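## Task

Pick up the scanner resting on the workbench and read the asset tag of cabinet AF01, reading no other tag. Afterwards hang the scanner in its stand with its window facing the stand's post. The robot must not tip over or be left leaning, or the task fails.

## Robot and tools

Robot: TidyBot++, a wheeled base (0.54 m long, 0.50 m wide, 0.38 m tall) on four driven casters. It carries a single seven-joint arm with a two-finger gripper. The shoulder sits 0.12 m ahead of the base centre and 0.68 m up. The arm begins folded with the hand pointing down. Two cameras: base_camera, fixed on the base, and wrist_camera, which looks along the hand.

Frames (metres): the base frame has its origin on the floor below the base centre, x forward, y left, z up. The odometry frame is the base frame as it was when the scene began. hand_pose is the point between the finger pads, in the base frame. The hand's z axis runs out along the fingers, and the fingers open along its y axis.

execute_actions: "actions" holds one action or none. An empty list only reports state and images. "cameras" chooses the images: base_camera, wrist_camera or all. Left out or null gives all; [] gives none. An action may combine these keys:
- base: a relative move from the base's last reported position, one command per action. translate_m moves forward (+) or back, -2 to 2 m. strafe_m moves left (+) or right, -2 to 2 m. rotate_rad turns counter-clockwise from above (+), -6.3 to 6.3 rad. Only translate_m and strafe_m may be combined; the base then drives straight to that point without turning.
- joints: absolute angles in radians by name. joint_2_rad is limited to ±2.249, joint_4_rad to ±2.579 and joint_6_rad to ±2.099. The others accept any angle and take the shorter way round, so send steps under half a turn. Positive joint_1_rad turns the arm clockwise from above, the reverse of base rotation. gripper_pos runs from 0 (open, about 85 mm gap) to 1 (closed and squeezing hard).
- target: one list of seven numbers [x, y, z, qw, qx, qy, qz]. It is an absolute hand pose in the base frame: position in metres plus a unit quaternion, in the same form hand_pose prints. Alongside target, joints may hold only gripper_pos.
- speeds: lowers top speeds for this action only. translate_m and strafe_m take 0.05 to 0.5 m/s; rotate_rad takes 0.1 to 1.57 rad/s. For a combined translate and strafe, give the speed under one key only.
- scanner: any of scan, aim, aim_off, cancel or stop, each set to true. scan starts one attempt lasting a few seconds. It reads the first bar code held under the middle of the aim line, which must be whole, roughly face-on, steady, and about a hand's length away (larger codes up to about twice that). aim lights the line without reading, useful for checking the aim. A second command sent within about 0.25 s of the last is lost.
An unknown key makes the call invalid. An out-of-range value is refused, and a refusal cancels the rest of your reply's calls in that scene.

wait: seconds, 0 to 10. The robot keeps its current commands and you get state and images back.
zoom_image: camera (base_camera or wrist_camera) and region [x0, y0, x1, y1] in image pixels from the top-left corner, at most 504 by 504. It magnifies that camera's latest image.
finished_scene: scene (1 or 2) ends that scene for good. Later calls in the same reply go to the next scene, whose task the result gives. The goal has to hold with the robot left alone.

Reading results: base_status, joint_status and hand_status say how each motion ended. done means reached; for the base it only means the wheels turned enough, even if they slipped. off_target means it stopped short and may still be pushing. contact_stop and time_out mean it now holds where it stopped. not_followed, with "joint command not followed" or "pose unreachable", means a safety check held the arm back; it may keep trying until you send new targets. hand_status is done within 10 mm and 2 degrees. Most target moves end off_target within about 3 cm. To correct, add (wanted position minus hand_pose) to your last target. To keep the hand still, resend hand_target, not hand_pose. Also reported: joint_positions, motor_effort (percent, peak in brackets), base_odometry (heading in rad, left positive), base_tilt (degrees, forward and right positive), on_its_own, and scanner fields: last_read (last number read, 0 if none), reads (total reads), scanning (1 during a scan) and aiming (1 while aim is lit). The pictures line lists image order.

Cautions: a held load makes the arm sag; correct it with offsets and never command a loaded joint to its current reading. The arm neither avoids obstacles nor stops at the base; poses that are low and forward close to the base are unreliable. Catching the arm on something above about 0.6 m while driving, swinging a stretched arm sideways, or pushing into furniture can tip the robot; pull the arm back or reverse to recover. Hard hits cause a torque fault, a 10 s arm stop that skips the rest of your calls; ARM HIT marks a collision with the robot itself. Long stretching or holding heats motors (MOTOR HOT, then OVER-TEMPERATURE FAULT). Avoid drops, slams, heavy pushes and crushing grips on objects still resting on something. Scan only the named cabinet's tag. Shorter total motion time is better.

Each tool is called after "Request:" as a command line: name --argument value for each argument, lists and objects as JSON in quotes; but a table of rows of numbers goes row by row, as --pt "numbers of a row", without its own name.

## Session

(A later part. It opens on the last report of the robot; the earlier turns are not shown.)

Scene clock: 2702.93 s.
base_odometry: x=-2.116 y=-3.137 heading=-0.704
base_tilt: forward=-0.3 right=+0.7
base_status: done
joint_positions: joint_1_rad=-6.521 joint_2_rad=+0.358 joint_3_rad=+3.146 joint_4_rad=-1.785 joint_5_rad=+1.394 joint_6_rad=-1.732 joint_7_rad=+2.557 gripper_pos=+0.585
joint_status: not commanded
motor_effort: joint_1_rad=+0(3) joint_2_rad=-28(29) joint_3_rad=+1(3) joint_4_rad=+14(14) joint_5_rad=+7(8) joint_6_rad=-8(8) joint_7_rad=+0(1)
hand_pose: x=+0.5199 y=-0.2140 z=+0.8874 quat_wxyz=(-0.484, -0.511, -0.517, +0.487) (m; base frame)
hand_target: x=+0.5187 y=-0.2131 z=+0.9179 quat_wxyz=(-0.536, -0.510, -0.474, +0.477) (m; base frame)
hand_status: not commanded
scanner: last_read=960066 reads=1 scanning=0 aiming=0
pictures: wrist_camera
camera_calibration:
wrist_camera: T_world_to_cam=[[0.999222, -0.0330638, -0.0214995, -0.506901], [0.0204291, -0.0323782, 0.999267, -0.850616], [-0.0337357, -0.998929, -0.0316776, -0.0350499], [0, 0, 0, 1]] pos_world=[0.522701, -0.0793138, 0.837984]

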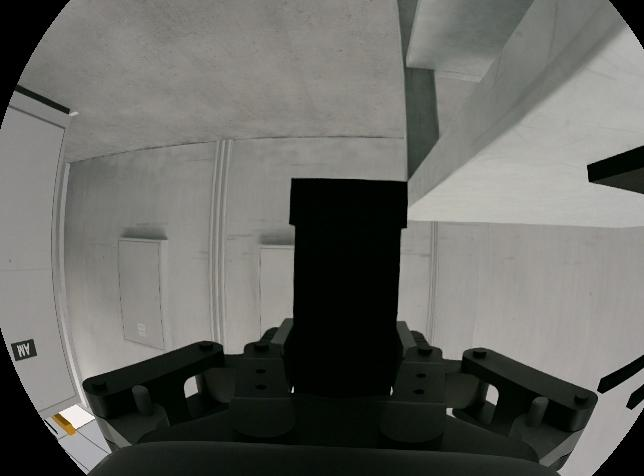

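Request:
zoom_image --camera "wrist_camera" --region '[590, 360, 644, 414]'

Request:
zoom_image --camera "wrist_camera" --region '[580, 130, 644, 210]'

Scaled by 9.333.

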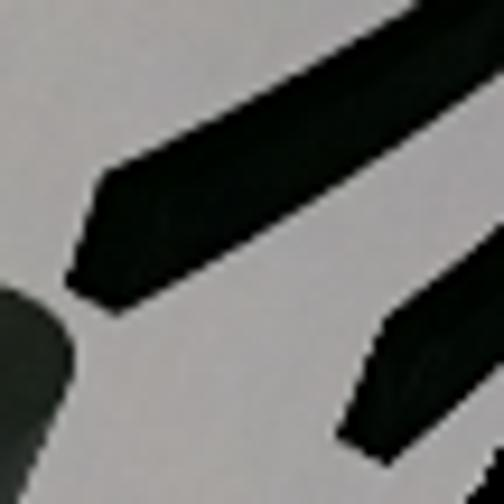

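Scaled by 6.300.

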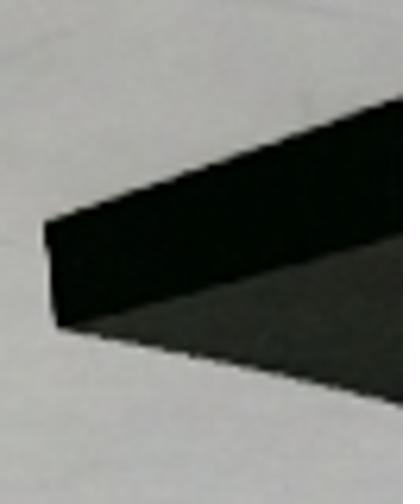

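Request:
zoom_image --camera "wrist_camera" --region '[270, 165, 430, 285]'

Request:
zoom_image --camera "wrist_camera" --region '[240, 290, 460, 455]'

Scaled by 3.150.

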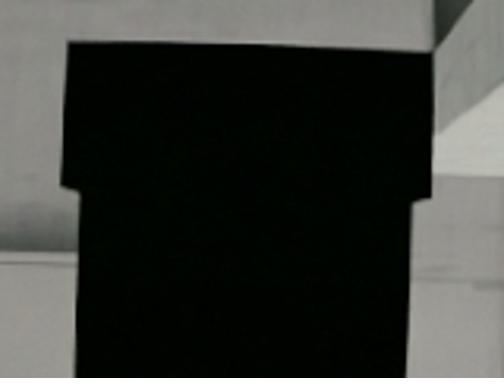

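Scaled by 2.291.

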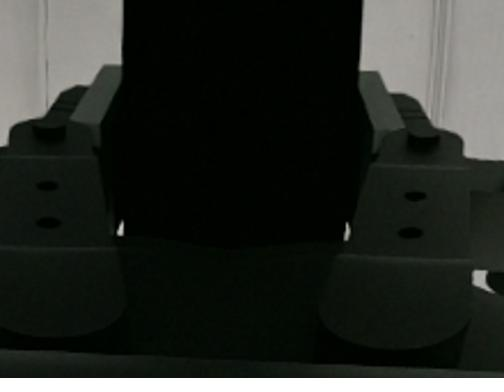

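Request:
zoom_image --camera "wrist_camera" --region '[262, 310, 312, 400]'

Request:
zoom_image --camera "wrist_camera" --region '[380, 310, 430, 400]'

Scaled by 5.600.

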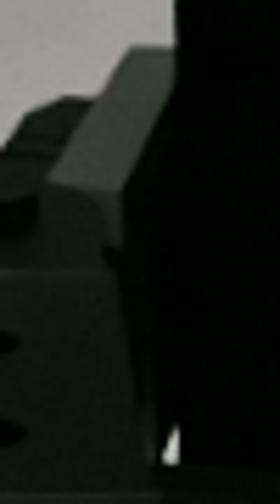

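Scaled by 5.600.

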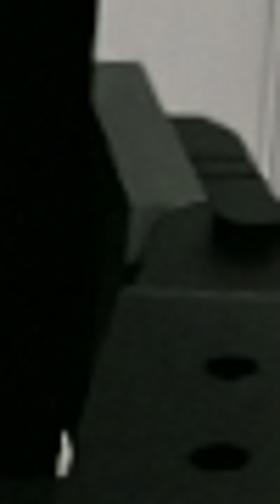

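Request:
execute_actions --actions '[{"base": {"strafe_m": -0.0085}, "joints": {"joint_2_rad": 0.318}}]' --cameras '["wrist_camera"]'

Request:
zoom_image --camera "wrist_camera" --region '[580, 350, 644, 414]'

Scene clock: 2865.00 s.
base_odometry: x=-2.122 y=-3.143 heading=-0.704
base_tilt: forward=-0.3 right=+0.7
base_status: done
joint_positions: joint_1_rad=-6.524 joint_2_rad=+0.344 joint_3_rad=+3.146 joint_4_rad=-1.785 joint_5_rad=+1.394 joint_6_rad=-1.732 joint_7_rad=+2.557 gripper_pos=+0.585
joint_status: all done
motor_effort: joint_1_rad=+0(3) joint_2_rad=-27(30) joint_3_rad=+2(3) joint_4_rad=+14(14) joint_5_rad=+7(8) joint_6_rad=-7(9) joint_7_rad=+0(1)
hand_pose: x=+0.5176 y=-0.2134 z=+0.8923 quat_wxyz=(-0.487, -0.515, -0.515, +0.482) (m; base frame)
hand_target: x=+0.5136 y=-0.2143 z=+0.9252 quat_wxyz=(-0.540, -0.517, -0.470, +0.470) (m; base frame)
hand_status: not commanded
scanner: last_read=960066 reads=1 scanning=0 aiming=0
pictures: wrist_camera
camera_calibration:
wrist_camera: T_world_to_cam=[[0.999516, -0.0301615, -0.00761154, -0.516415], [0.00653864, -0.0355124, 0.999348, -0.848957], [-0.0304121, -0.998914, -0.035298, -0.0329208], [0, 0, 0, 1]] pos_world=[0.520715, -0.0786093, 0.843311]

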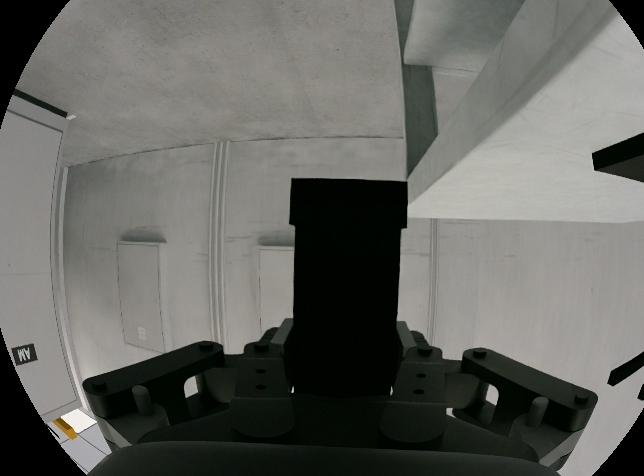

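Scaled by 7.875.

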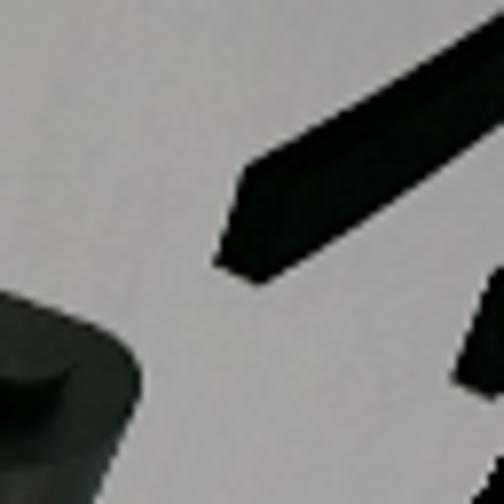

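Request:
execute_actions --actions '[{"base": {"translate_m": 0.135}, "speeds": {"translate_m": 0.15}}]' --cameras '["wrist_camera"]'

Request:
zoom_image --camera "wrist_camera" --region '[400, 130, 644, 350]'

Scene clock: 2904.10 s.
base_odometry: x=-2.019 y=-3.231 heading=-0.704
base_tilt: forward=-0.3 right=+0.7
base_status: done
joint_positions: joint_1_rad=-6.524 joint_2_rad=+0.339 joint_3_rad=+3.146 joint_4_rad=-1.786 joint_5_rad=+1.395 joint_6_rad=-1.734 joint_7_rad=+2.557 gripper_pos=+0.585
joint_status: not commanded
motor_effort: joint_1_rad=+0(1) joint_2_rad=-27(30) joint_3_rad=+2(2) joint_4_rad=+14(15) joint_5_rad=+7(8) joint_6_rad=-8(8) joint_7_rad=-1(1)
hand_pose: x=+0.5162 y=-0.2137 z=+0.8940 quat_wxyz=(-0.488, -0.516, -0.514, +0.481) (m; base frame)
hand_target: x=+0.5136 y=-0.2143 z=+0.9252 quat_wxyz=(-0.540, -0.517, -0.470, +0.470) (m; base frame)
hand_status: not commanded
scanner: last_read=960066 reads=1 scanning=0 aiming=0
pictures: wrist_camera
camera_calibration:
wrist_camera: T_world_to_cam=[[0.999507, -0.0310996, -0.00419664, -0.518329], [0.00310909, -0.0349361, 0.999385, -0.848806], [-0.0312271, -0.998906, -0.0348222, -0.0331879], [0, 0, 0, 1]] pos_world=[0.519676, -0.0789254, 0.844952]

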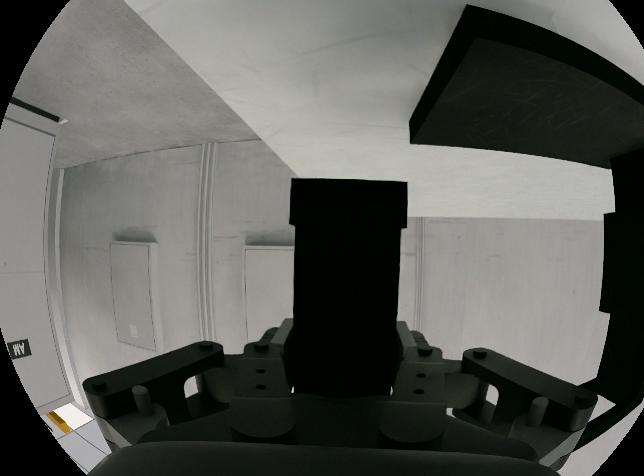

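Scaled by 2.066.

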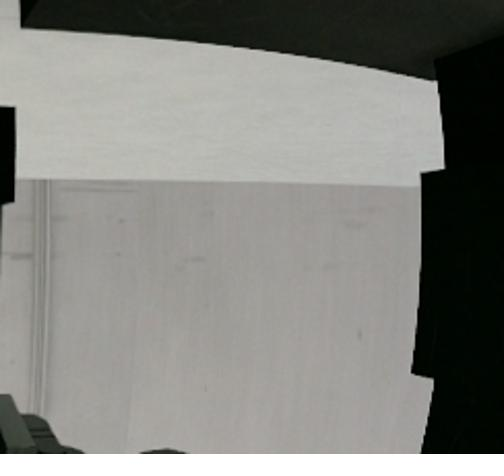

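Request:
execute_actions --actions '[{"base": {"translate_m": 0.055}, "speeds": {"translate_m": 0.06}}]' --cameras '["wrist_camera"]'

Request:
zoom_image --camera "wrist_camera" --region '[390, 60, 644, 360]'

Scene clock: 2936.13 s.
base_odometry: x=-1.977 y=-3.267 heading=-0.705
base_tilt: forward=-0.3 right=+0.7
base_status: done
joint_positions: joint_1_rad=-6.519 joint_2_rad=+0.328 joint_3_rad=+3.147 joint_4_rad=-1.813 joint_5_rad=+1.395 joint_6_rad=-1.796 joint_7_rad=+2.545 gripper_pos=+0.585
joint_status: not commanded
motor_effort: joint_1_rad=-3(5) joint_2_rad=-22(28) joint_3_rad=-1(3) joint_4_rad=+17(20) joint_5_rad=+14(18) joint_6_rad=-1(8) joint_7_rad=+1(1)
hand_pose: x=+0.4915 y=-0.2178 z=+0.9032 quat_wxyz=(-0.482, -0.519, -0.491, +0.507) (m; base frame)
hand_target: x=+0.5136 y=-0.2143 z=+0.9252 quat_wxyz=(-0.540, -0.517, -0.470, +0.470) (m; base frame)
hand_status: not commanded
scanner: last_read=960066 reads=1 scanning=1 aiming=0
pictures: wrist_camera
camera_calibration:
wrist_camera: T_world_to_cam=[[0.995897, -0.090025, -0.00917855, -0.500252], [0.00953147, 0.00349115, 0.999948, -0.853395], [-0.0899883, -0.995933, 0.0043349, -0.0435915], [0, 0, 0, 1]] pos_world=[0.502411, -0.08547, 0.848949]

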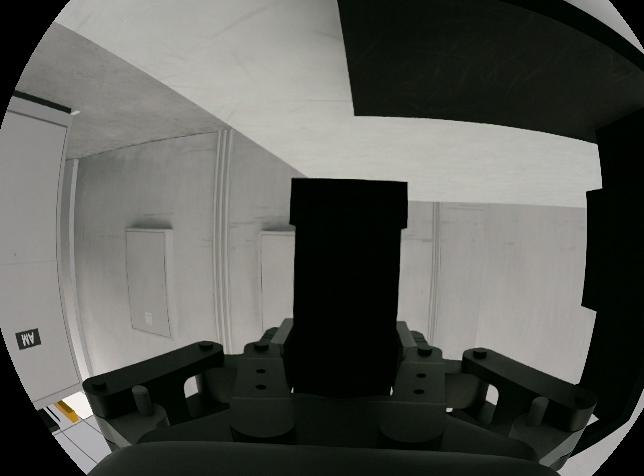

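Scaled by 1.680.

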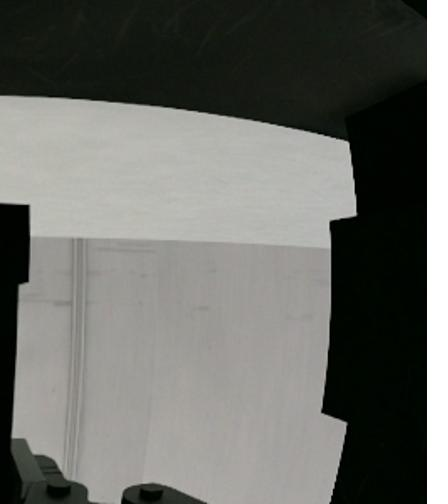

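Request:
execute_actions --actions '[{"base": {"translate_m": -0.065, "strafe_m": 0.009}, "speeds": {"translate_m": 0.2}}]' --cameras '["wrist_camera"]'

Scene clock: 3027.30 s.
base_odometry: x=-2.021 y=-3.218 heading=-0.705
base_tilt: forward=-0.3 right=+0.7
base_status: done
joint_positions: joint_1_rad=-6.523 joint_2_rad=+0.333 joint_3_rad=+3.147 joint_4_rad=-1.806 joint_5_rad=+1.421 joint_6_rad=-1.771 joint_7_rad=+2.545 gripper_pos=+0.585
joint_status: not commanded
motor_effort: joint_1_rad=+0(3) joint_2_rad=-26(29) joint_3_rad=+1(2) joint_4_rad=+14(17) joint_5_rad=+7(14) joint_6_rad=-7(8) joint_7_rad=+0(1)
hand_pose: x=+0.5055 y=-0.2164 z=+0.9056 quat_wxyz=(-0.496, -0.510, -0.497, +0.497) (m; base frame)
hand_target: x=+0.5136 y=-0.2143 z=+0.9252 quat_wxyz=(-0.540, -0.517, -0.470, +0.470) (m; base frame)
hand_status: not commanded
scanner: last_read=960066 reads=1 scanning=0 aiming=0
pictures: wrist_camera
camera_calibration:
wrist_camera: T_world_to_cam=[[0.998688, -0.0512148, 0.000281674, -0.515654], [0.000282647, 0.0110111, 0.999939, -0.849596], [-0.0512148, -0.998627, 0.0110112, -0.0671312], [0, 0, 0, 1]] pos_world=[0.511779, -0.0840931, 0.850429]

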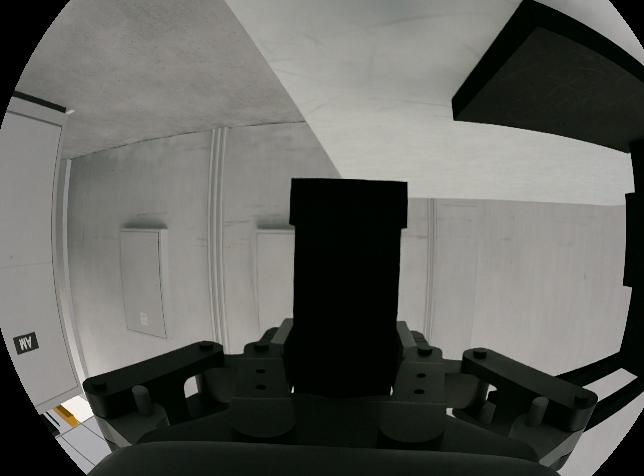

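Request:
execute_actions --actions '[{"joints": {"joint_1_rad": -0.246, "joint_2_rad": 0.312, "joint_3_rad": 3.147, "joint_4_rad": -1.765, "joint_5_rad": 1.36, "joint_6_rad": -1.68, "joint_7_rad": 2.472}}]' --cameras '[]'

Request:
execute_actions --actions '[{"joints": {"joint_1_rad": -0.246, "joint_2_rad": 0.318, "joint_3_rad": 3.147, "joint_4_rad": -1.80, "joint_5_rad": 1.475, "joint_6_rad": -1.77, "joint_7_rad": 2.472}}]' --cameras '["wrist_camera"]'

Scene clock: 3106.47 s.
base_odometry: x=-2.021 y=-3.218 heading=-0.705
base_tilt: forward=-0.3 right=+0.7
base_status: not commanded
joint_positions: joint_1_rad=-6.523 joint_2_rad=+0.333 joint_3_rad=+3.147 joint_4_rad=-1.777 joint_5_rad=+1.374 joint_6_rad=-1.698 joint_7_rad=+2.545 gripper_pos=+0.585
joint_status: all done
motor_effort: joint_1_rad=+0(1) joint_2_rad=-27(28) joint_3_rad=+1(2) joint_4_rad=+14(15) joint_5_rad=+7(9) joint_6_rad=-7(8) joint_7_rad=+0(2)
hand_pose: x=+0.5219 y=-0.2137 z=+0.8868 quat_wxyz=(-0.488, -0.527, -0.521, +0.460) (m; base frame)
hand_target: x=+0.5239 y=-0.2107 z=+0.8898 quat_wxyz=(-0.507, -0.556, -0.504, +0.423) (m; base frame)
hand_status: not commanded
scanner: last_read=960066 reads=1 scanning=0 aiming=0
pictures: none
No camera images: "cameras" was empty.

Scene clock: 3107.13 s.
base_odometry: x=-2.021 y=-3.218 heading=-0.705
base_tilt: forward=-0.3 right=+0.7
base_status: not commanded
joint_positions: joint_1_rad=-6.523 joint_2_rad=+0.333 joint_3_rad=+3.147 joint_4_rad=-1.795 joint_5_rad=+1.432 joint_6_rad=-1.753 joint_7_rad=+2.545 gripper_pos=+0.585
joint_status: all done
motor_effort: joint_1_rad=+1(1) joint_2_rad=-26(28) joint_3_rad=+1(2) joint_4_rad=+14(16) joint_5_rad=+7(9) joint_6_rad=-7(9) joint_7_rad=-1(1)
hand_pose: x=+0.5138 y=-0.2159 z=+0.9074 quat_wxyz=(-0.503, -0.509, -0.500, +0.488) (m; base frame)
hand_target: x=+0.5136 y=-0.2143 z=+0.9252 quat_wxyz=(-0.540, -0.517, -0.470, +0.470) (m; base frame)
hand_status: not commanded
scanner: last_read=960066 reads=1 scanning=0 aiming=0
pictures: wrist_camera
camera_calibration:
wrist_camera: T_world_to_cam=[[0.999428, -0.031012, 0.0134747, -0.531908], [-0.0132613, 0.00707547, 0.999887, -0.845244], [-0.0311039, -0.999494, 0.00666016, -0.0728431], [0, 0, 0, 1]] pos_world=[0.518129, -0.0833213, 0.852801]

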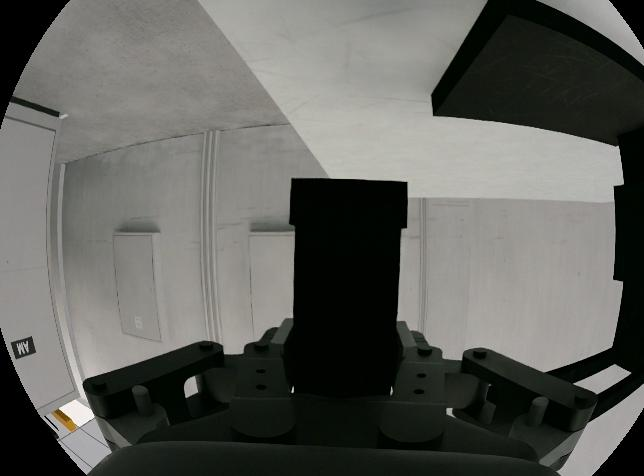

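Request:
execute_actions --actions '[{"joints": {"joint_2_rad": 0.350}, "base": {"translate_m": 0.02}, "speeds": {"translate_m": 0.1}}]' --cameras '["wrist_camera"]'

Request:
zoom_image --camera "wrist_camera" --region '[480, 260, 644, 476]'

Scene clock: 3145.30 s.
base_odometry: x=-2.005 y=-3.230 heading=-0.704
base_tilt: forward=-0.3 right=+0.6
base_status: done
joint_positions: joint_1_rad=-6.523 joint_2_rad=+0.368 joint_3_rad=+3.147 joint_4_rad=-1.795 joint_5_rad=+1.432 joint_6_rad=-1.753 joint_7_rad=+2.545 gripper_pos=+0.585
joint_status: all done
motor_effort: joint_1_rad=+0(3) joint_2_rad=-28(30) joint_3_rad=+1(3) joint_4_rad=+14(15) joint_5_rad=+7(8) joint_6_rad=-8(9) joint_7_rad=-1(1)
hand_pose: x=+0.5215 y=-0.2139 z=+0.8955 quat_wxyz=(-0.497, -0.499, -0.506, +0.498) (m; base frame)
hand_target: x=+0.5210 y=-0.2125 z=+0.9145 quat_wxyz=(-0.534, -0.507, -0.476, +0.480) (m; base frame)
hand_status: not commanded
scanner: last_read=960066 reads=1 scanning=0 aiming=0
pictures: wrist_camera
camera_calibration:
wrist_camera: T_world_to_cam=[[0.999318, -0.0306074, -0.0206435, -0.50863], [0.0211246, 0.0154769, 0.999657, -0.849181], [-0.0302775, -0.999412, 0.0161129, -0.0793872], [0, 0, 0, 1]] pos_world=[0.523818, -0.0817657, 0.839669]

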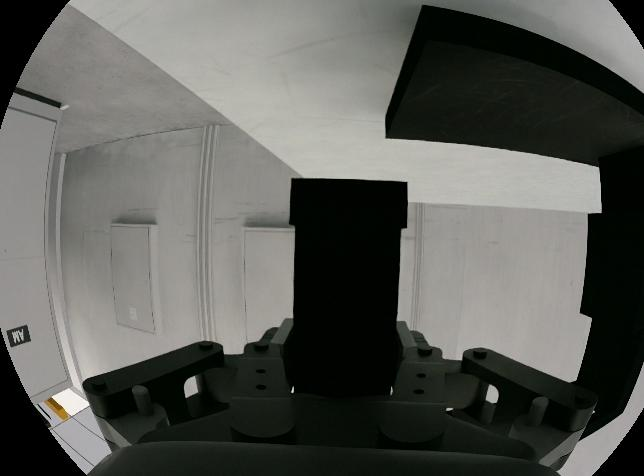

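Scaled by 2.333.

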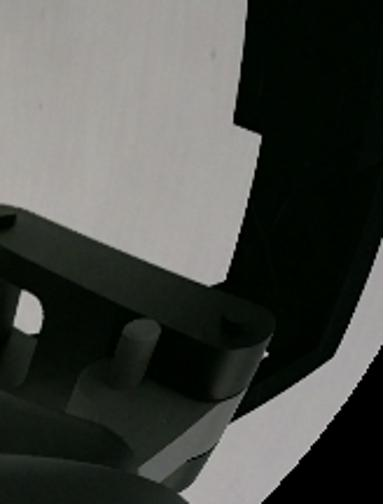

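Request:
execute_actions --actions '[{"base": {"translate_m": 0.022}, "speeds": {"translate_m": 0.06}}]' --cameras '["wrist_camera"]'

Request:
zoom_image --camera "wrist_camera" --region '[480, 260, 644, 476]'

Scene clock: 3236.23 s.
base_odometry: x=-1.989 y=-3.244 heading=-0.704
base_tilt: forward=-0.3 right=+0.7
base_status: done
joint_positions: joint_1_rad=-6.523 joint_2_rad=+0.368 joint_3_rad=+3.147 joint_4_rad=-1.795 joint_5_rad=+1.432 joint_6_rad=-1.753 joint_7_rad=+2.545 gripper_pos=+0.585
joint_status: not commanded
motor_effort: joint_1_rad=+0(1) joint_2_rad=-28(30) joint_3_rad=+2(2) joint_4_rad=+14(15) joint_5_rad=+7(8) joint_6_rad=-8(9) joint_7_rad=-1(1)
hand_pose: x=+0.5215 y=-0.2139 z=+0.8955 quat_wxyz=(-0.497, -0.499, -0.506, +0.498) (m; base frame)
hand_target: x=+0.5210 y=-0.2125 z=+0.9145 quat_wxyz=(-0.534, -0.507, -0.476, +0.480) (m; base frame)
hand_status: not commanded
scanner: last_read=960066 reads=1 scanning=0 aiming=0
pictures: wrist_camera
camera_calibration:
wrist_camera: T_world_to_cam=[[0.999319, -0.0305465, -0.0206893, -0.508596], [0.0211697, 0.0154894, 0.999656, -0.849186], [-0.0302155, -0.999413, 0.0161255, -0.0794041], [0, 0, 0, 1]] pos_world=[0.523827, -0.0817399, 0.839652]

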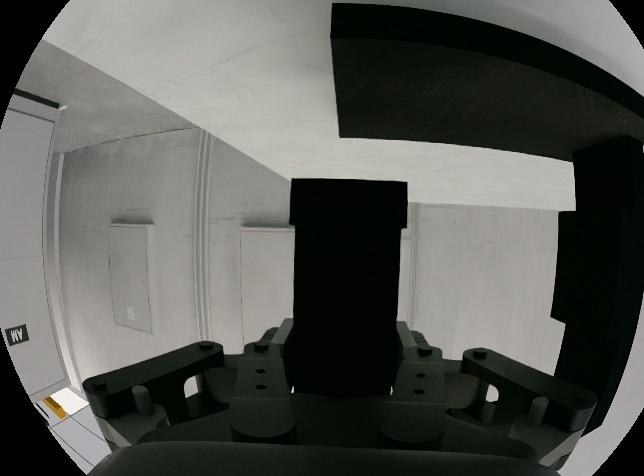

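Scaled by 2.333.

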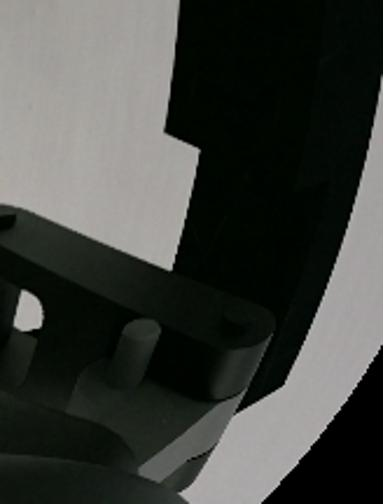

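Request:
execute_actions --actions '[{"base": {"translate_m": 0.018}, "speeds": {"translate_m": 0.05}}]' --cameras '["wrist_camera"]'

Scene clock: 3246.67 s.
base_odometry: x=-1.975 y=-3.256 heading=-0.704
base_tilt: forward=-0.3 right=+0.7
base_status: done
joint_positions: joint_1_rad=-6.523 joint_2_rad=+0.363 joint_3_rad=+3.147 joint_4_rad=-1.809 joint_5_rad=+1.428 joint_6_rad=-1.801 joint_7_rad=+2.543 gripper_pos=+0.585
joint_status: not commanded
motor_effort: joint_1_rad=+0(3) joint_2_rad=-25(28) joint_3_rad=+1(2) joint_4_rad=+16(19) joint_5_rad=+11(17) joint_6_rad=-2(8) joint_7_rad=+0(1)
hand_pose: x=+0.5050 y=-0.2145 z=+0.9023 quat_wxyz=(-0.491, -0.501, -0.491, +0.517) (m; base frame)
hand_target: x=+0.5210 y=-0.2125 z=+0.9145 quat_wxyz=(-0.534, -0.507, -0.476, +0.480) (m; base frame)
hand_status: not commanded
scanner: last_read=960066 reads=1 scanning=0 aiming=0
pictures: wrist_camera
camera_calibration:
wrist_camera: T_world_to_cam=[[0.997036, -0.072297, -0.0263006, -0.494778], [0.0292958, 0.0406868, 0.998742, -0.853529], [-0.071136, -0.996553, 0.0426843, -0.0833395], [0, 0, 0, 1]] pos_world=[0.512388, -0.0840958, 0.843]

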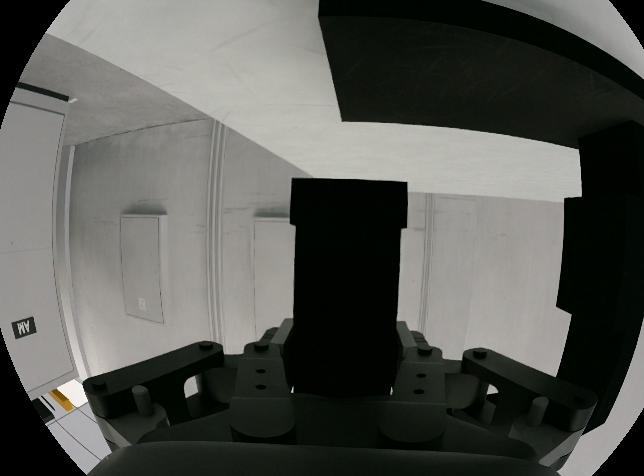

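Request:
execute_actions --actions '[{"base": {"translate_m": -0.035, "strafe_m": 0.009}, "speeds": {"translate_m": 0.2}}]' --cameras '[]'

Request:
execute_actions --actions '[{"joints": {"joint_1_rad": -0.246, "joint_2_rad": 0.350, "joint_3_rad": 3.147, "joint_4_rad": -1.765, "joint_5_rad": 1.36, "joint_6_rad": -1.68, "joint_7_rad": 2.472}}]' --cameras '[]'

Request:
execute_actions --actions '[{"joints": {"joint_1_rad": -0.246, "joint_2_rad": 0.350, "joint_3_rad": 3.147, "joint_4_rad": -1.80, "joint_5_rad": 1.475, "joint_6_rad": -1.77, "joint_7_rad": 2.472}}]' --cameras '["wrist_camera"]'

Scene clock: 3336.43 s.
base_odometry: x=-1.995 y=-3.226 heading=-0.704
base_tilt: forward=-0.3 right=+0.7
base_status: done
joint_positions: joint_1_rad=-6.524 joint_2_rad=+0.367 joint_3_rad=+3.147 joint_4_rad=-1.805 joint_5_rad=+1.433 joint_6_rad=-1.773 joint_7_rad=+2.543 gripper_pos=+0.585
joint_status: not commanded
motor_effort: joint_1_rad=+1(3) joint_2_rad=-27(30) joint_3_rad=+2(3) joint_4_rad=+13(15) joint_5_rad=+7(11) joint_6_rad=-8(9) joint_7_rad=-1(1)
hand_pose: x=+0.5146 y=-0.2142 z=+0.8977 quat_wxyz=(-0.495, -0.497, -0.501, +0.507) (m; base frame)
hand_target: x=+0.5210 y=-0.2125 z=+0.9145 quat_wxyz=(-0.534, -0.507, -0.476, +0.480) (m; base frame)
hand_status: not commanded
scanner: last_read=960066 reads=1 scanning=0 aiming=0
pictures: none
No camera images: "cameras" was empty.

Scene clock: 3337.10 s.
base_odometry: x=-1.995 y=-3.226 heading=-0.704
base_tilt: forward=-0.3 right=+0.6
base_status: not commanded
joint_positions: joint_1_rad=-6.524 joint_2_rad=+0.366 joint_3_rad=+3.147 joint_4_rad=-1.776 joint_5_rad=+1.379 joint_6_rad=-1.699 joint_7_rad=+2.543 gripper_pos=+0.585
joint_status: all done
motor_effort: joint_1_rad=+0(1) joint_2_rad=-27(28) joint_3_rad=+1(2) joint_4_rad=+14(15) joint_5_rad=+7(8) joint_6_rad=-7(9) joint_7_rad=-1(2)
hand_pose: x=+0.5293 y=-0.2117 z=+0.8770 quat_wxyz=(-0.484, -0.517, -0.526, +0.471) (m; base frame)
hand_target: x=+0.5313 y=-0.2088 z=+0.8767 quat_wxyz=(-0.501, -0.546, -0.512, +0.435) (m; base frame)
hand_status: not commanded
scanner: last_read=960066 reads=1 scanning=0 aiming=0
pictures: none
No camera images: "cameras" was empty.

Scene clock: 3337.77 s.
base_odometry: x=-1.995 y=-3.226 heading=-0.704
base_tilt: forward=-0.3 right=+0.7
base_status: not commanded
joint_positions: joint_1_rad=-6.524 joint_2_rad=+0.366 joint_3_rad=+3.147 joint_4_rad=-1.795 joint_5_rad=+1.431 joint_6_rad=-1.750 joint_7_rad=+2.543 gripper_pos=+0.585
joint_status: all done
motor_effort: joint_1_rad=+0(1) joint_2_rad=-28(29) joint_3_rad=+2(3) joint_4_rad=+14(14) joint_5_rad=+7(9) joint_6_rad=-8(9) joint_7_rad=-1(1)
hand_pose: x=+0.5217 y=-0.2137 z=+0.8953 quat_wxyz=(-0.497, -0.500, -0.507, +0.496) (m; base frame)
hand_target: x=+0.5210 y=-0.2125 z=+0.9145 quat_wxyz=(-0.534, -0.507, -0.476, +0.480) (m; base frame)
hand_status: not commanded
scanner: last_read=960066 reads=1 scanning=0 aiming=0
pictures: wrist_camera
camera_calibration:
wrist_camera: T_world_to_cam=[[0.999463, -0.0279369, -0.0171108, -0.511483], [0.0174667, 0.0125429, 0.999769, -0.847799], [-0.0277158, -0.999531, 0.0130242, -0.0777728], [0, 0, 0, 1]] pos_world=[0.523861, -0.0813916, 0.839864]

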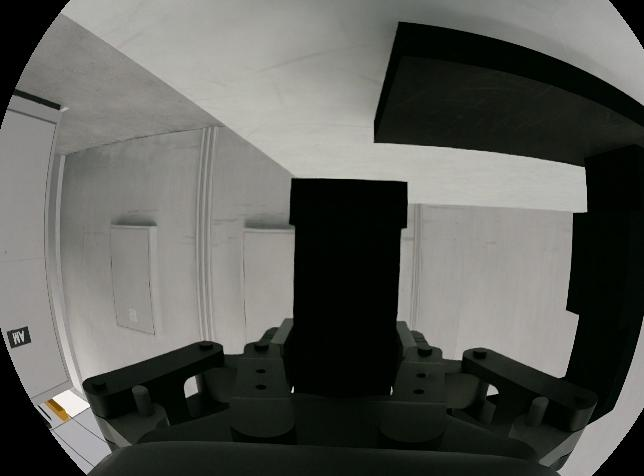

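Request:
execute_actions --actions '[{"base": {"translate_m": 0.028}, "speeds": {"translate_m": 0.06}}]' --cameras '["wrist_camera"]'

Scene clock: 3352.13 s.
base_odometry: x=-1.974 y=-3.244 heading=-0.703
base_tilt: forward=-0.3 right=+0.7
base_status: done
joint_positions: joint_1_rad=-6.524 joint_2_rad=+0.367 joint_3_rad=+3.147 joint_4_rad=-1.795 joint_5_rad=+1.431 joint_6_rad=-1.750 joint_7_rad=+2.543 gripper_pos=+0.585
joint_status: not commanded
motor_effort: joint_1_rad=+0(2) joint_2_rad=-27(30) joint_3_rad=+2(3) joint_4_rad=+14(15) joint_5_rad=+7(8) joint_6_rad=-8(8) joint_7_rad=+0(1)
hand_pose: x=+0.5218 y=-0.2136 z=+0.8951 quat_wxyz=(-0.497, -0.499, -0.507, +0.496) (m; base frame)
hand_target: x=+0.5210 y=-0.2125 z=+0.9145 quat_wxyz=(-0.534, -0.507, -0.476, +0.480) (m; base frame)
hand_status: not commanded
scanner: last_read=960066 reads=1 scanning=0 aiming=0
pictures: wrist_camera
camera_calibration:
wrist_camera: T_world_to_cam=[[0.999458, -0.0278108, -0.0175866, -0.511154], [0.0179449, 0.0126883, 0.999758, -0.847852], [-0.0275809, -0.999533, 0.0131805, -0.0778864], [0, 0, 0, 1]] pos_world=[0.523944, -0.0813078, 0.839684]

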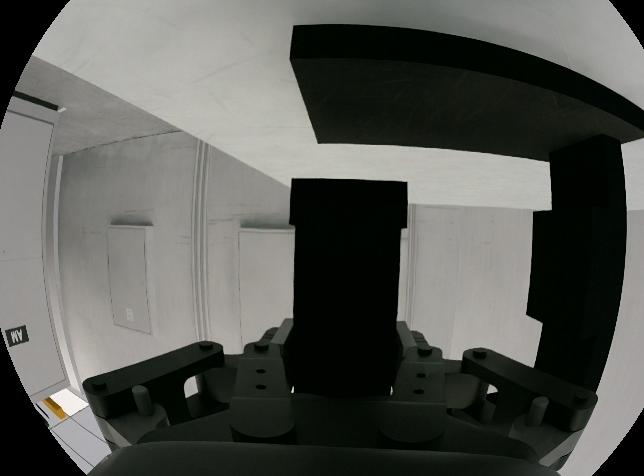

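Request:
execute_actions --actions '[{"base": {"translate_m": 0.025}, "speeds": {"translate_m": 0.06}}]' --cameras '["wrist_camera"]'

Scene clock: 3359.67 s.
base_odometry: x=-1.955 y=-3.260 heading=-0.703
base_tilt: forward=-0.3 right=+0.7
base_status: done
joint_positions: joint_1_rad=-6.524 joint_2_rad=+0.367 joint_3_rad=+3.147 joint_4_rad=-1.795 joint_5_rad=+1.431 joint_6_rad=-1.750 joint_7_rad=+2.543 gripper_pos=+0.585
joint_status: not commanded
motor_effort: joint_1_rad=-1(2) joint_2_rad=-27(30) joint_3_rad=+1(3) joint_4_rad=+14(14) joint_5_rad=+8(8) joint_6_rad=-8(8) joint_7_rad=+0(1)
hand_pose: x=+0.5218 y=-0.2136 z=+0.8951 quat_wxyz=(-0.497, -0.499, -0.507, +0.496) (m; base frame)
hand_target: x=+0.5210 y=-0.2125 z=+0.9145 quat_wxyz=(-0.534, -0.507, -0.476, +0.480) (m; base frame)
hand_status: not commanded
scanner: last_read=960066 reads=1 scanning=0 aiming=0
pictures: wrist_camera
camera_calibration:
wrist_camera: T_world_to_cam=[[0.999461, -0.0277624, -0.0175223, -0.511198], [0.0178796, 0.0126731, 0.99976, -0.847845], [-0.0275336, -0.999534, 0.0131626, -0.0778799], [0, 0, 0, 1]] pos_world=[0.523937, -0.0812909, 0.839709]

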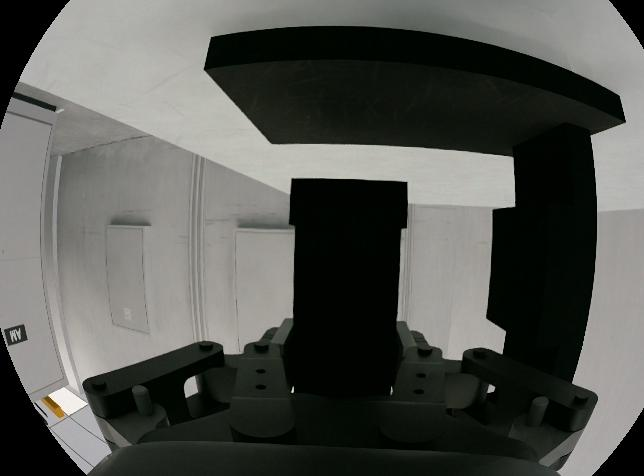

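Request:
execute_actions --actions '[{"base": {"translate_m": 0.012}, "speeds": {"translate_m": 0.05}}]' --cameras '["wrist_camera"]'

Request:
zoom_image --camera "wrist_camera" --region '[400, 240, 644, 476]'

Scene clock: 3372.77 s.
base_odometry: x=-1.945 y=-3.268 heading=-0.702
base_tilt: forward=-0.3 right=+0.7
base_status: done
joint_positions: joint_1_rad=-6.524 joint_2_rad=+0.367 joint_3_rad=+3.147 joint_4_rad=-1.795 joint_5_rad=+1.431 joint_6_rad=-1.750 joint_7_rad=+2.543 gripper_pos=+0.585
joint_status: not commanded
motor_effort: joint_1_rad=-3(4) joint_2_rad=-27(28) joint_3_rad=+0(1) joint_4_rad=+14(15) joint_5_rad=+7(8) joint_6_rad=-8(8) joint_7_rad=+0(1)
hand_pose: x=+0.5217 y=-0.2138 z=+0.8951 quat_wxyz=(-0.497, -0.499, -0.507, +0.496) (m; base frame)
hand_target: x=+0.5210 y=-0.2125 z=+0.9145 quat_wxyz=(-0.534, -0.507, -0.476, +0.480) (m; base frame)
hand_status: not commanded
scanner: last_read=960066 reads=1 scanning=0 aiming=0
pictures: wrist_camera
camera_calibration:
wrist_camera: T_world_to_cam=[[0.999444, -0.0282269, -0.0177189, -0.511061], [0.0180837, 0.012723, 0.999756, -0.847867], [-0.0279945, -0.999521, 0.0132264, -0.0778651], [0, 0, 0, 1]] pos_world=[0.52393, -0.081466, 0.839634]

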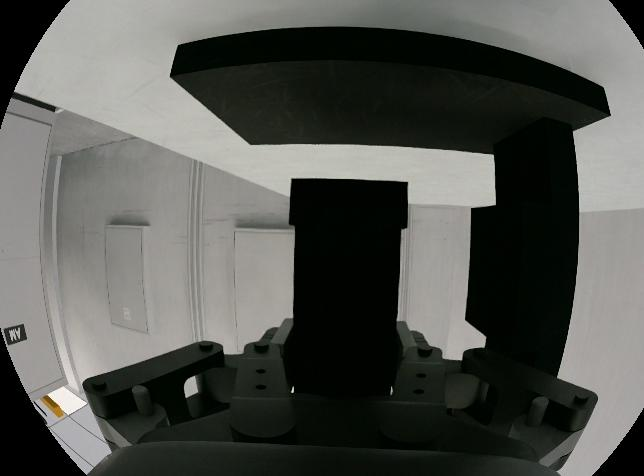

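Scaled by 2.066.

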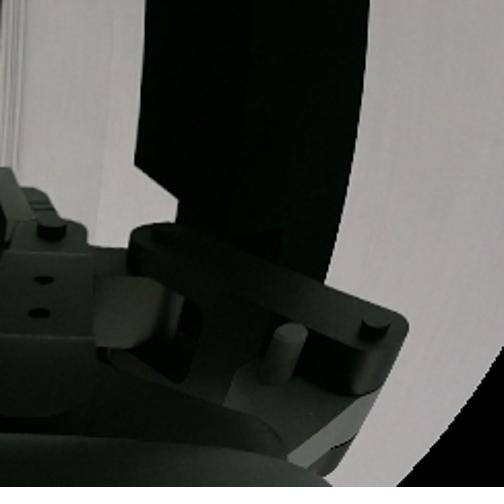

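Request:
execute_actions --actions '[{"base": {"translate_m": 0.013, "strafe_m": -0.002}, "speeds": {"translate_m": 0.05}}]' --cameras '["wrist_camera"]'

Scene clock: 3391.00 s.
base_odometry: x=-1.936 y=-3.278 heading=-0.702
base_tilt: forward=-0.3 right=+0.7
base_status: done
joint_positions: joint_1_rad=-6.527 joint_2_rad=+0.366 joint_3_rad=+3.147 joint_4_rad=-1.796 joint_5_rad=+1.431 joint_6_rad=-1.752 joint_7_rad=+2.543 gripper_pos=+0.586
joint_status: not commanded
motor_effort: joint_1_rad=+1(4) joint_2_rad=-28(29) joint_3_rad=+3(3) joint_4_rad=+14(17) joint_5_rad=+8(12) joint_6_rad=-9(10) joint_7_rad=+0(1)
hand_pose: x=+0.5218 y=-0.2125 z=+0.8954 quat_wxyz=(-0.498, -0.499, -0.507, +0.496) (m; base frame)
hand_target: x=+0.5210 y=-0.2125 z=+0.9145 quat_wxyz=(-0.534, -0.507, -0.476, +0.480) (m; base frame)
hand_status: not commanded
scanner: last_read=960066 reads=1 scanning=0 aiming=0
pictures: wrist_camera
camera_calibration:
wrist_camera: T_world_to_cam=[[0.999499, -0.0262094, -0.0177416, -0.510718], [0.0181039, 0.0136515, 0.999743, -0.848024], [-0.0259604, -0.999563, 0.0141191, -0.0784558], [0, 0, 0, 1]] pos_world=[0.523778, -0.0802304, 0.839853]

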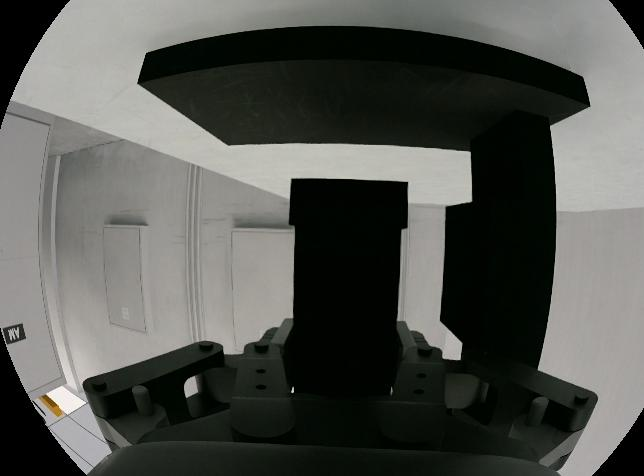

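Request:
execute_actions --actions '[{"base": {"strafe_m": 0.003}, "speeds": {"strafe_m": 0.05}}]' --cameras '[]'

Scene clock: 3521.37 s.
base_odometry: x=-1.935 y=-3.275 heading=-0.702
base_tilt: forward=-0.3 right=+0.7
base_status: done
joint_positions: joint_1_rad=-6.522 joint_2_rad=+0.366 joint_3_rad=+3.148 joint_4_rad=-1.796 joint_5_rad=+1.431 joint_6_rad=-1.752 joint_7_rad=+2.543 gripper_pos=+0.586
joint_status: not commanded
motor_effort: joint_1_rad=-1(5) joint_2_rad=-27(28) joint_3_rad=+1(5) joint_4_rad=+14(14) joint_5_rad=+8(8) joint_6_rad=-8(10) joint_7_rad=-1(1)
hand_pose: x=+0.5206 y=-0.2147 z=+0.8955 quat_wxyz=(-0.497, -0.500, -0.506, +0.497) (m; base frame)
hand_target: x=+0.5210 y=-0.2125 z=+0.9145 quat_wxyz=(-0.534, -0.507, -0.476, +0.480) (m; base frame)
hand_status: not commanded
scanner: last_read=960066 reads=1 scanning=0 aiming=0
pictures: none
No camera images: "cameras" was empty.

Request:
execute_actions --actions '[{"base": {"translate_m": -0.009, "strafe_m": -0.0035}, "speeds": {"translate_m": 0.06}}]' --cameras '[]'

Request:
execute_actions --actions '[{"joints": {"joint_2_rad": 0.375, "joint_7_rad": 2.448}}]' --cameras '["wrist_camera"]'

Scene clock: 3578.53 s.
base_odometry: x=-1.944 y=-3.272 heading=-0.702
base_tilt: forward=-0.3 right=+0.7
base_status: done
joint_positions: joint_1_rad=-6.525 joint_2_rad=+0.366 joint_3_rad=+3.148 joint_4_rad=-1.796 joint_5_rad=+1.431 joint_6_rad=-1.752 joint_7_rad=+2.543 gripper_pos=+0.586
joint_status: not commanded
motor_effort: joint_1_rad=+0(3) joint_2_rad=-28(29) joint_3_rad=+2(3) joint_4_rad=+14(15) joint_5_rad=+7(8) joint_6_rad=-8(9) joint_7_rad=-1(1)
hand_pose: x=+0.5213 y=-0.2133 z=+0.8956 quat_wxyz=(-0.498, -0.499, -0.507, +0.497) (m; base frame)
hand_target: x=+0.5210 y=-0.2125 z=+0.9145 quat_wxyz=(-0.534, -0.507, -0.476, +0.480) (m; base frame)
hand_status: not commanded
scanner: last_read=960066 reads=1 scanning=0 aiming=0
pictures: none
No camera images: "cameras" was empty.

Scene clock: 3579.20 s.
base_odometry: x=-1.944 y=-3.272 heading=-0.702
base_tilt: forward=-0.3 right=+0.7
base_status: not commanded
joint_positions: joint_1_rad=-6.525 joint_2_rad=+0.385 joint_3_rad=+3.148 joint_4_rad=-1.796 joint_5_rad=+1.431 joint_6_rad=-1.752 joint_7_rad=+2.526 gripper_pos=+0.586
joint_status: all done
motor_effort: joint_1_rad=-1(2) joint_2_rad=-28(29) joint_3_rad=+1(2) joint_4_rad=+14(14) joint_5_rad=+7(8) joint_6_rad=-8(8) joint_7_rad=-1(1)
hand_pose: x=+0.5251 y=-0.2123 z=+0.8892 quat_wxyz=(-0.498, -0.498, -0.506, +0.498) (m; base frame)
hand_target: x=+0.5266 y=-0.2111 z=+0.9060 quat_wxyz=(-0.536, -0.505, -0.475, +0.481) (m; base frame)
hand_status: not commanded
scanner: last_read=960066 reads=1 scanning=0 aiming=0
pictures: wrist_camera
camera_calibration:
wrist_camera: T_world_to_cam=[[0.99942, -0.0284956, -0.0186502, -0.513744], [0.0191717, 0.0181405, 0.999652, -0.841428], [-0.0281474, -0.999429, 0.0186763, -0.0809929], [0, 0, 0, 1]] pos_world=[0.527298, -0.0803222, 0.833066]

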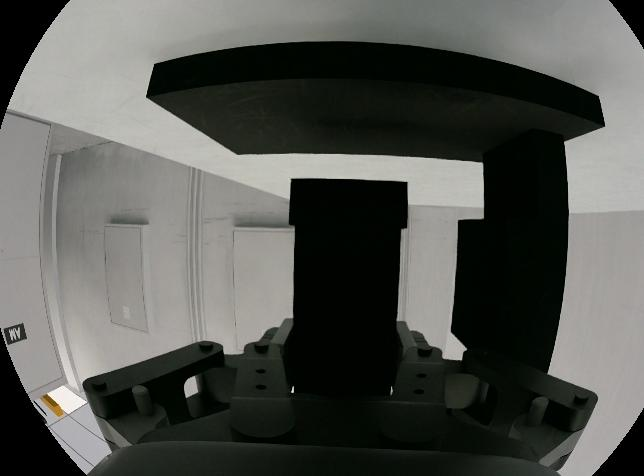

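Request:
execute_actions --actions '[{"joints": {"joint_2_rad": 0.395, "joint_7_rad": 2.428}}]' --cameras '[]'

Request:
execute_actions --actions '[{"joints": {"joint_2_rad": 0.410, "joint_7_rad": 2.413}}]' --cameras '["wrist_camera"]'

Scene clock: 3589.90 s.
base_odometry: x=-1.944 y=-3.272 heading=-0.702
base_tilt: forward=-0.3 right=+0.7
base_status: not commanded
joint_positions: joint_1_rad=-6.524 joint_2_rad=+0.397 joint_3_rad=+3.148 joint_4_rad=-1.796 joint_5_rad=+1.431 joint_6_rad=-1.752 joint_7_rad=+2.508 gripper_pos=+0.586
joint_status: all done
motor_effort: joint_1_rad=-3(3) joint_2_rad=-28(29) joint_3_rad=+0(1) joint_4_rad=+13(14) joint_5_rad=+7(8) joint_6_rad=-8(8) joint_7_rad=+0(1)
hand_pose: x=+0.5273 y=-0.2124 z=+0.8849 quat_wxyz=(-0.500, -0.499, -0.503, +0.498) (m; base frame)
hand_target: x=+0.5308 y=-0.2100 z=+0.8991 quat_wxyz=(-0.537, -0.504, -0.474, +0.482) (m; base frame)
hand_status: not commanded
scanner: last_read=960066 reads=1 scanning=0 aiming=0
pictures: none
No camera images: "cameras" was empty.

Scene clock: 3590.47 s.
base_odometry: x=-1.944 y=-3.272 heading=-0.702
base_tilt: forward=-0.3 right=+0.7
base_status: not commanded
joint_positions: joint_1_rad=-6.523 joint_2_rad=+0.407 joint_3_rad=+3.148 joint_4_rad=-1.796 joint_5_rad=+1.431 joint_6_rad=-1.752 joint_7_rad=+2.494 gripper_pos=+0.586
joint_status: all done
motor_effort: joint_1_rad=-2(4) joint_2_rad=-26(28) joint_3_rad=+0(1) joint_4_rad=+13(13) joint_5_rad=+7(8) joint_6_rad=-7(8) joint_7_rad=+0(2)
hand_pose: x=+0.5291 y=-0.2122 z=+0.8814 quat_wxyz=(-0.502, -0.500, -0.501, +0.497) (m; base frame)
hand_target: x=+0.5340 y=-0.2092 z=+0.8938 quat_wxyz=(-0.538, -0.503, -0.474, +0.482) (m; base frame)
hand_status: not commanded
scanner: last_read=960066 reads=1 scanning=0 aiming=0
pictures: wrist_camera
camera_calibration:
wrist_camera: T_world_to_cam=[[0.999486, -0.0309488, -0.00830861, -0.52755], [0.00903131, 0.0232853, 0.999688, -0.827266], [-0.0307457, -0.99925, 0.0235528, -0.0834302], [0, 0, 0, 1]] pos_world=[0.532185, -0.0804315, 0.82459]

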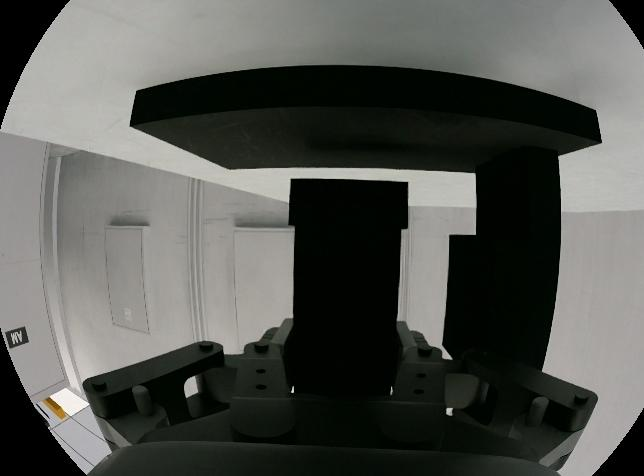

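Request:
execute_actions --actions '[{"joints": {"joint_2_rad": 0.425, "joint_7_rad": 2.403}}]' --cameras '[]'

Scene clock: 3606.47 s.
base_odometry: x=-1.944 y=-3.272 heading=-0.702
base_tilt: forward=-0.3 right=+0.7
base_status: not commanded
joint_positions: joint_1_rad=-6.523 joint_2_rad=+0.411 joint_3_rad=+3.148 joint_4_rad=-1.796 joint_5_rad=+1.431 joint_6_rad=-1.754 joint_7_rad=+2.484 gripper_pos=+0.586
joint_status: all done
motor_effort: joint_1_rad=-2(3) joint_2_rad=-25(26) joint_3_rad=+0(1) joint_4_rad=+13(13) joint_5_rad=+7(7) joint_6_rad=-6(7) joint_7_rad=+0(1)
hand_pose: x=+0.5295 y=-0.2120 z=+0.8803 quat_wxyz=(-0.503, -0.501, -0.499, +0.497) (m; base frame)
hand_target: x=+0.5370 y=-0.2085 z=+0.8885 quat_wxyz=(-0.538, -0.501, -0.474, +0.484) (m; base frame)
hand_status: not commanded
scanner: last_read=960066 reads=1 scanning=0 aiming=0
pictures: none
No camera images: "cameras" was empty.

Request:
execute_actions --actions '[{"joints": {"gripper_pos": 0.50}}]' --cameras '["wrist_camera"]'

Request:
zoom_image --camera "wrist_camera" --region '[200, 140, 500, 440]'

Scene clock: 3629.53 s.
base_odometry: x=-1.944 y=-3.272 heading=-0.702
base_tilt: forward=-0.3 right=+0.7
base_status: not commanded
joint_positions: joint_1_rad=-6.527 joint_2_rad=+0.424 joint_3_rad=+3.148 joint_4_rad=-1.796 joint_5_rad=+1.431 joint_6_rad=-1.758 joint_7_rad=+2.484 gripper_pos=+0.500
joint_status: all done
motor_effort: joint_1_rad=+0(3) joint_2_rad=-27(29) joint_3_rad=+2(2) joint_4_rad=+12(15) joint_5_rad=+5(9) joint_6_rad=-7(7) joint_7_rad=+0(1)
hand_pose: x=+0.5315 y=-0.2100 z=+0.8768 quat_wxyz=(-0.502, -0.497, -0.501, +0.501) (m; base frame)
hand_target: x=+0.5370 y=-0.2085 z=+0.8885 quat_wxyz=(-0.538, -0.501, -0.474, +0.484) (m; base frame)
hand_status: not commanded
scanner: last_read=960066 reads=1 scanning=0 aiming=0
pictures: wrist_camera
camera_calibration:
wrist_camera: T_world_to_cam=[[0.999378, -0.032232, -0.0143248, -0.524815], [0.0153183, 0.0307931, 0.999408, -0.824224], [-0.0317718, -0.999006, 0.0312677, -0.0872611], [0, 0, 0, 1]] pos_world=[0.534342, -0.0787098, 0.818947]

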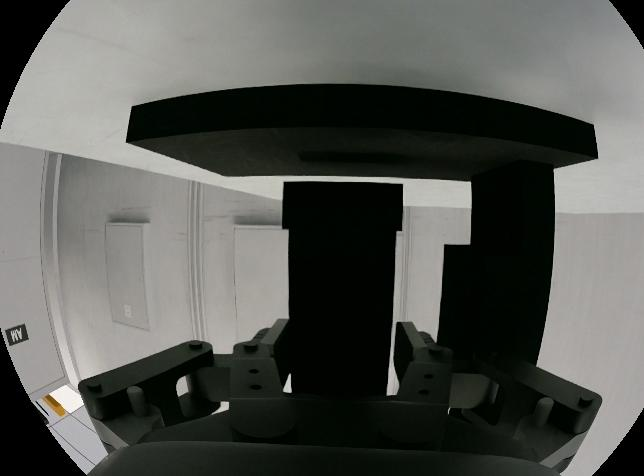

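Scaled by 1.680.

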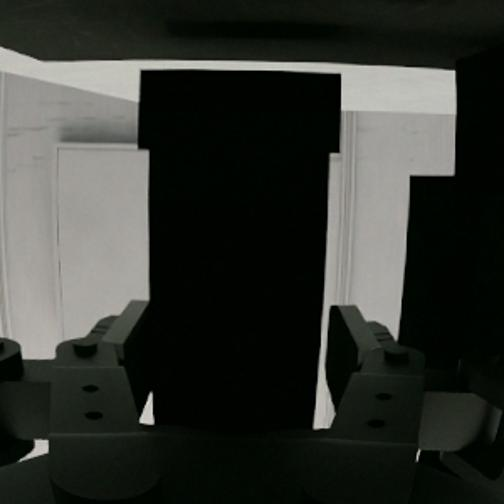

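Request:
execute_actions --actions '[{"joints": {"gripper_pos": 0.32}}]' --cameras '["wrist_camera"]'

Request:
zoom_image --camera "wrist_camera" --region '[200, 140, 500, 440]'

Scene clock: 3644.93 s.
base_odometry: x=-1.944 y=-3.272 heading=-0.702
base_tilt: forward=-0.3 right=+0.7
base_status: not commanded
joint_positions: joint_1_rad=-6.527 joint_2_rad=+0.424 joint_3_rad=+3.148 joint_4_rad=-1.799 joint_5_rad=+1.431 joint_6_rad=-1.768 joint_7_rad=+2.484 gripper_pos=+0.320
joint_status: all done
motor_effort: joint_1_rad=+1(2) joint_2_rad=-26(27) joint_3_rad=+2(2) joint_4_rad=+14(15) joint_5_rad=+7(10) joint_6_rad=-4(6) joint_7_rad=-1(1)
hand_pose: x=+0.5286 y=-0.2100 z=+0.8782 quat_wxyz=(-0.501, -0.496, -0.498, +0.505) (m; base frame)
hand_target: x=+0.5370 y=-0.2085 z=+0.8885 quat_wxyz=(-0.538, -0.501, -0.474, +0.484) (m; base frame)
hand_status: not commanded
scanner: last_read=960066 reads=1 scanning=0 aiming=0
pictures: wrist_camera
camera_calibration:
wrist_camera: T_world_to_cam=[[0.999068, -0.0398205, -0.0166813, -0.521306], [0.0181692, 0.0372992, 0.999139, -0.82546], [-0.039164, -0.99851, 0.037988, -0.0893154], [0, 0, 0, 1]] pos_world=[0.53232, -0.079152, 0.819446]

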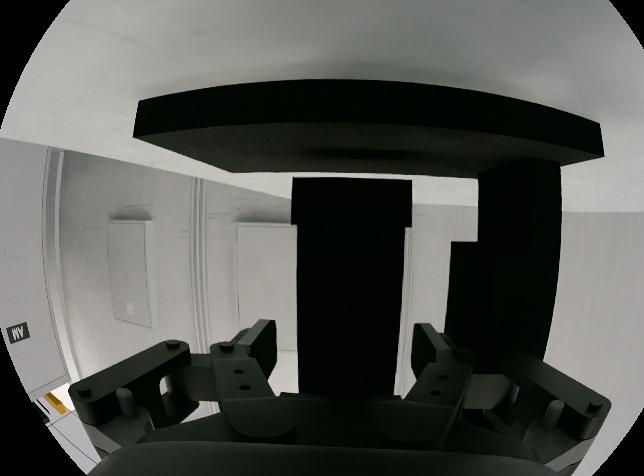

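Scaled by 1.680.

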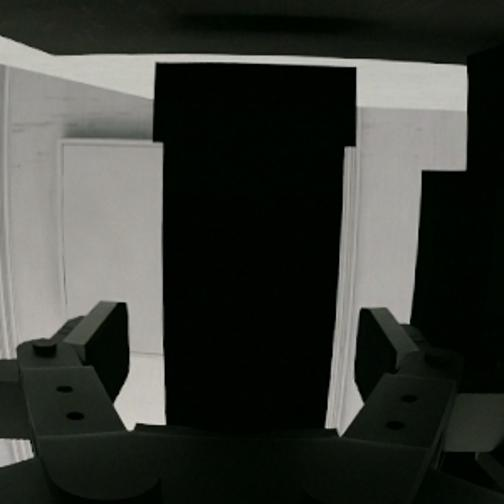

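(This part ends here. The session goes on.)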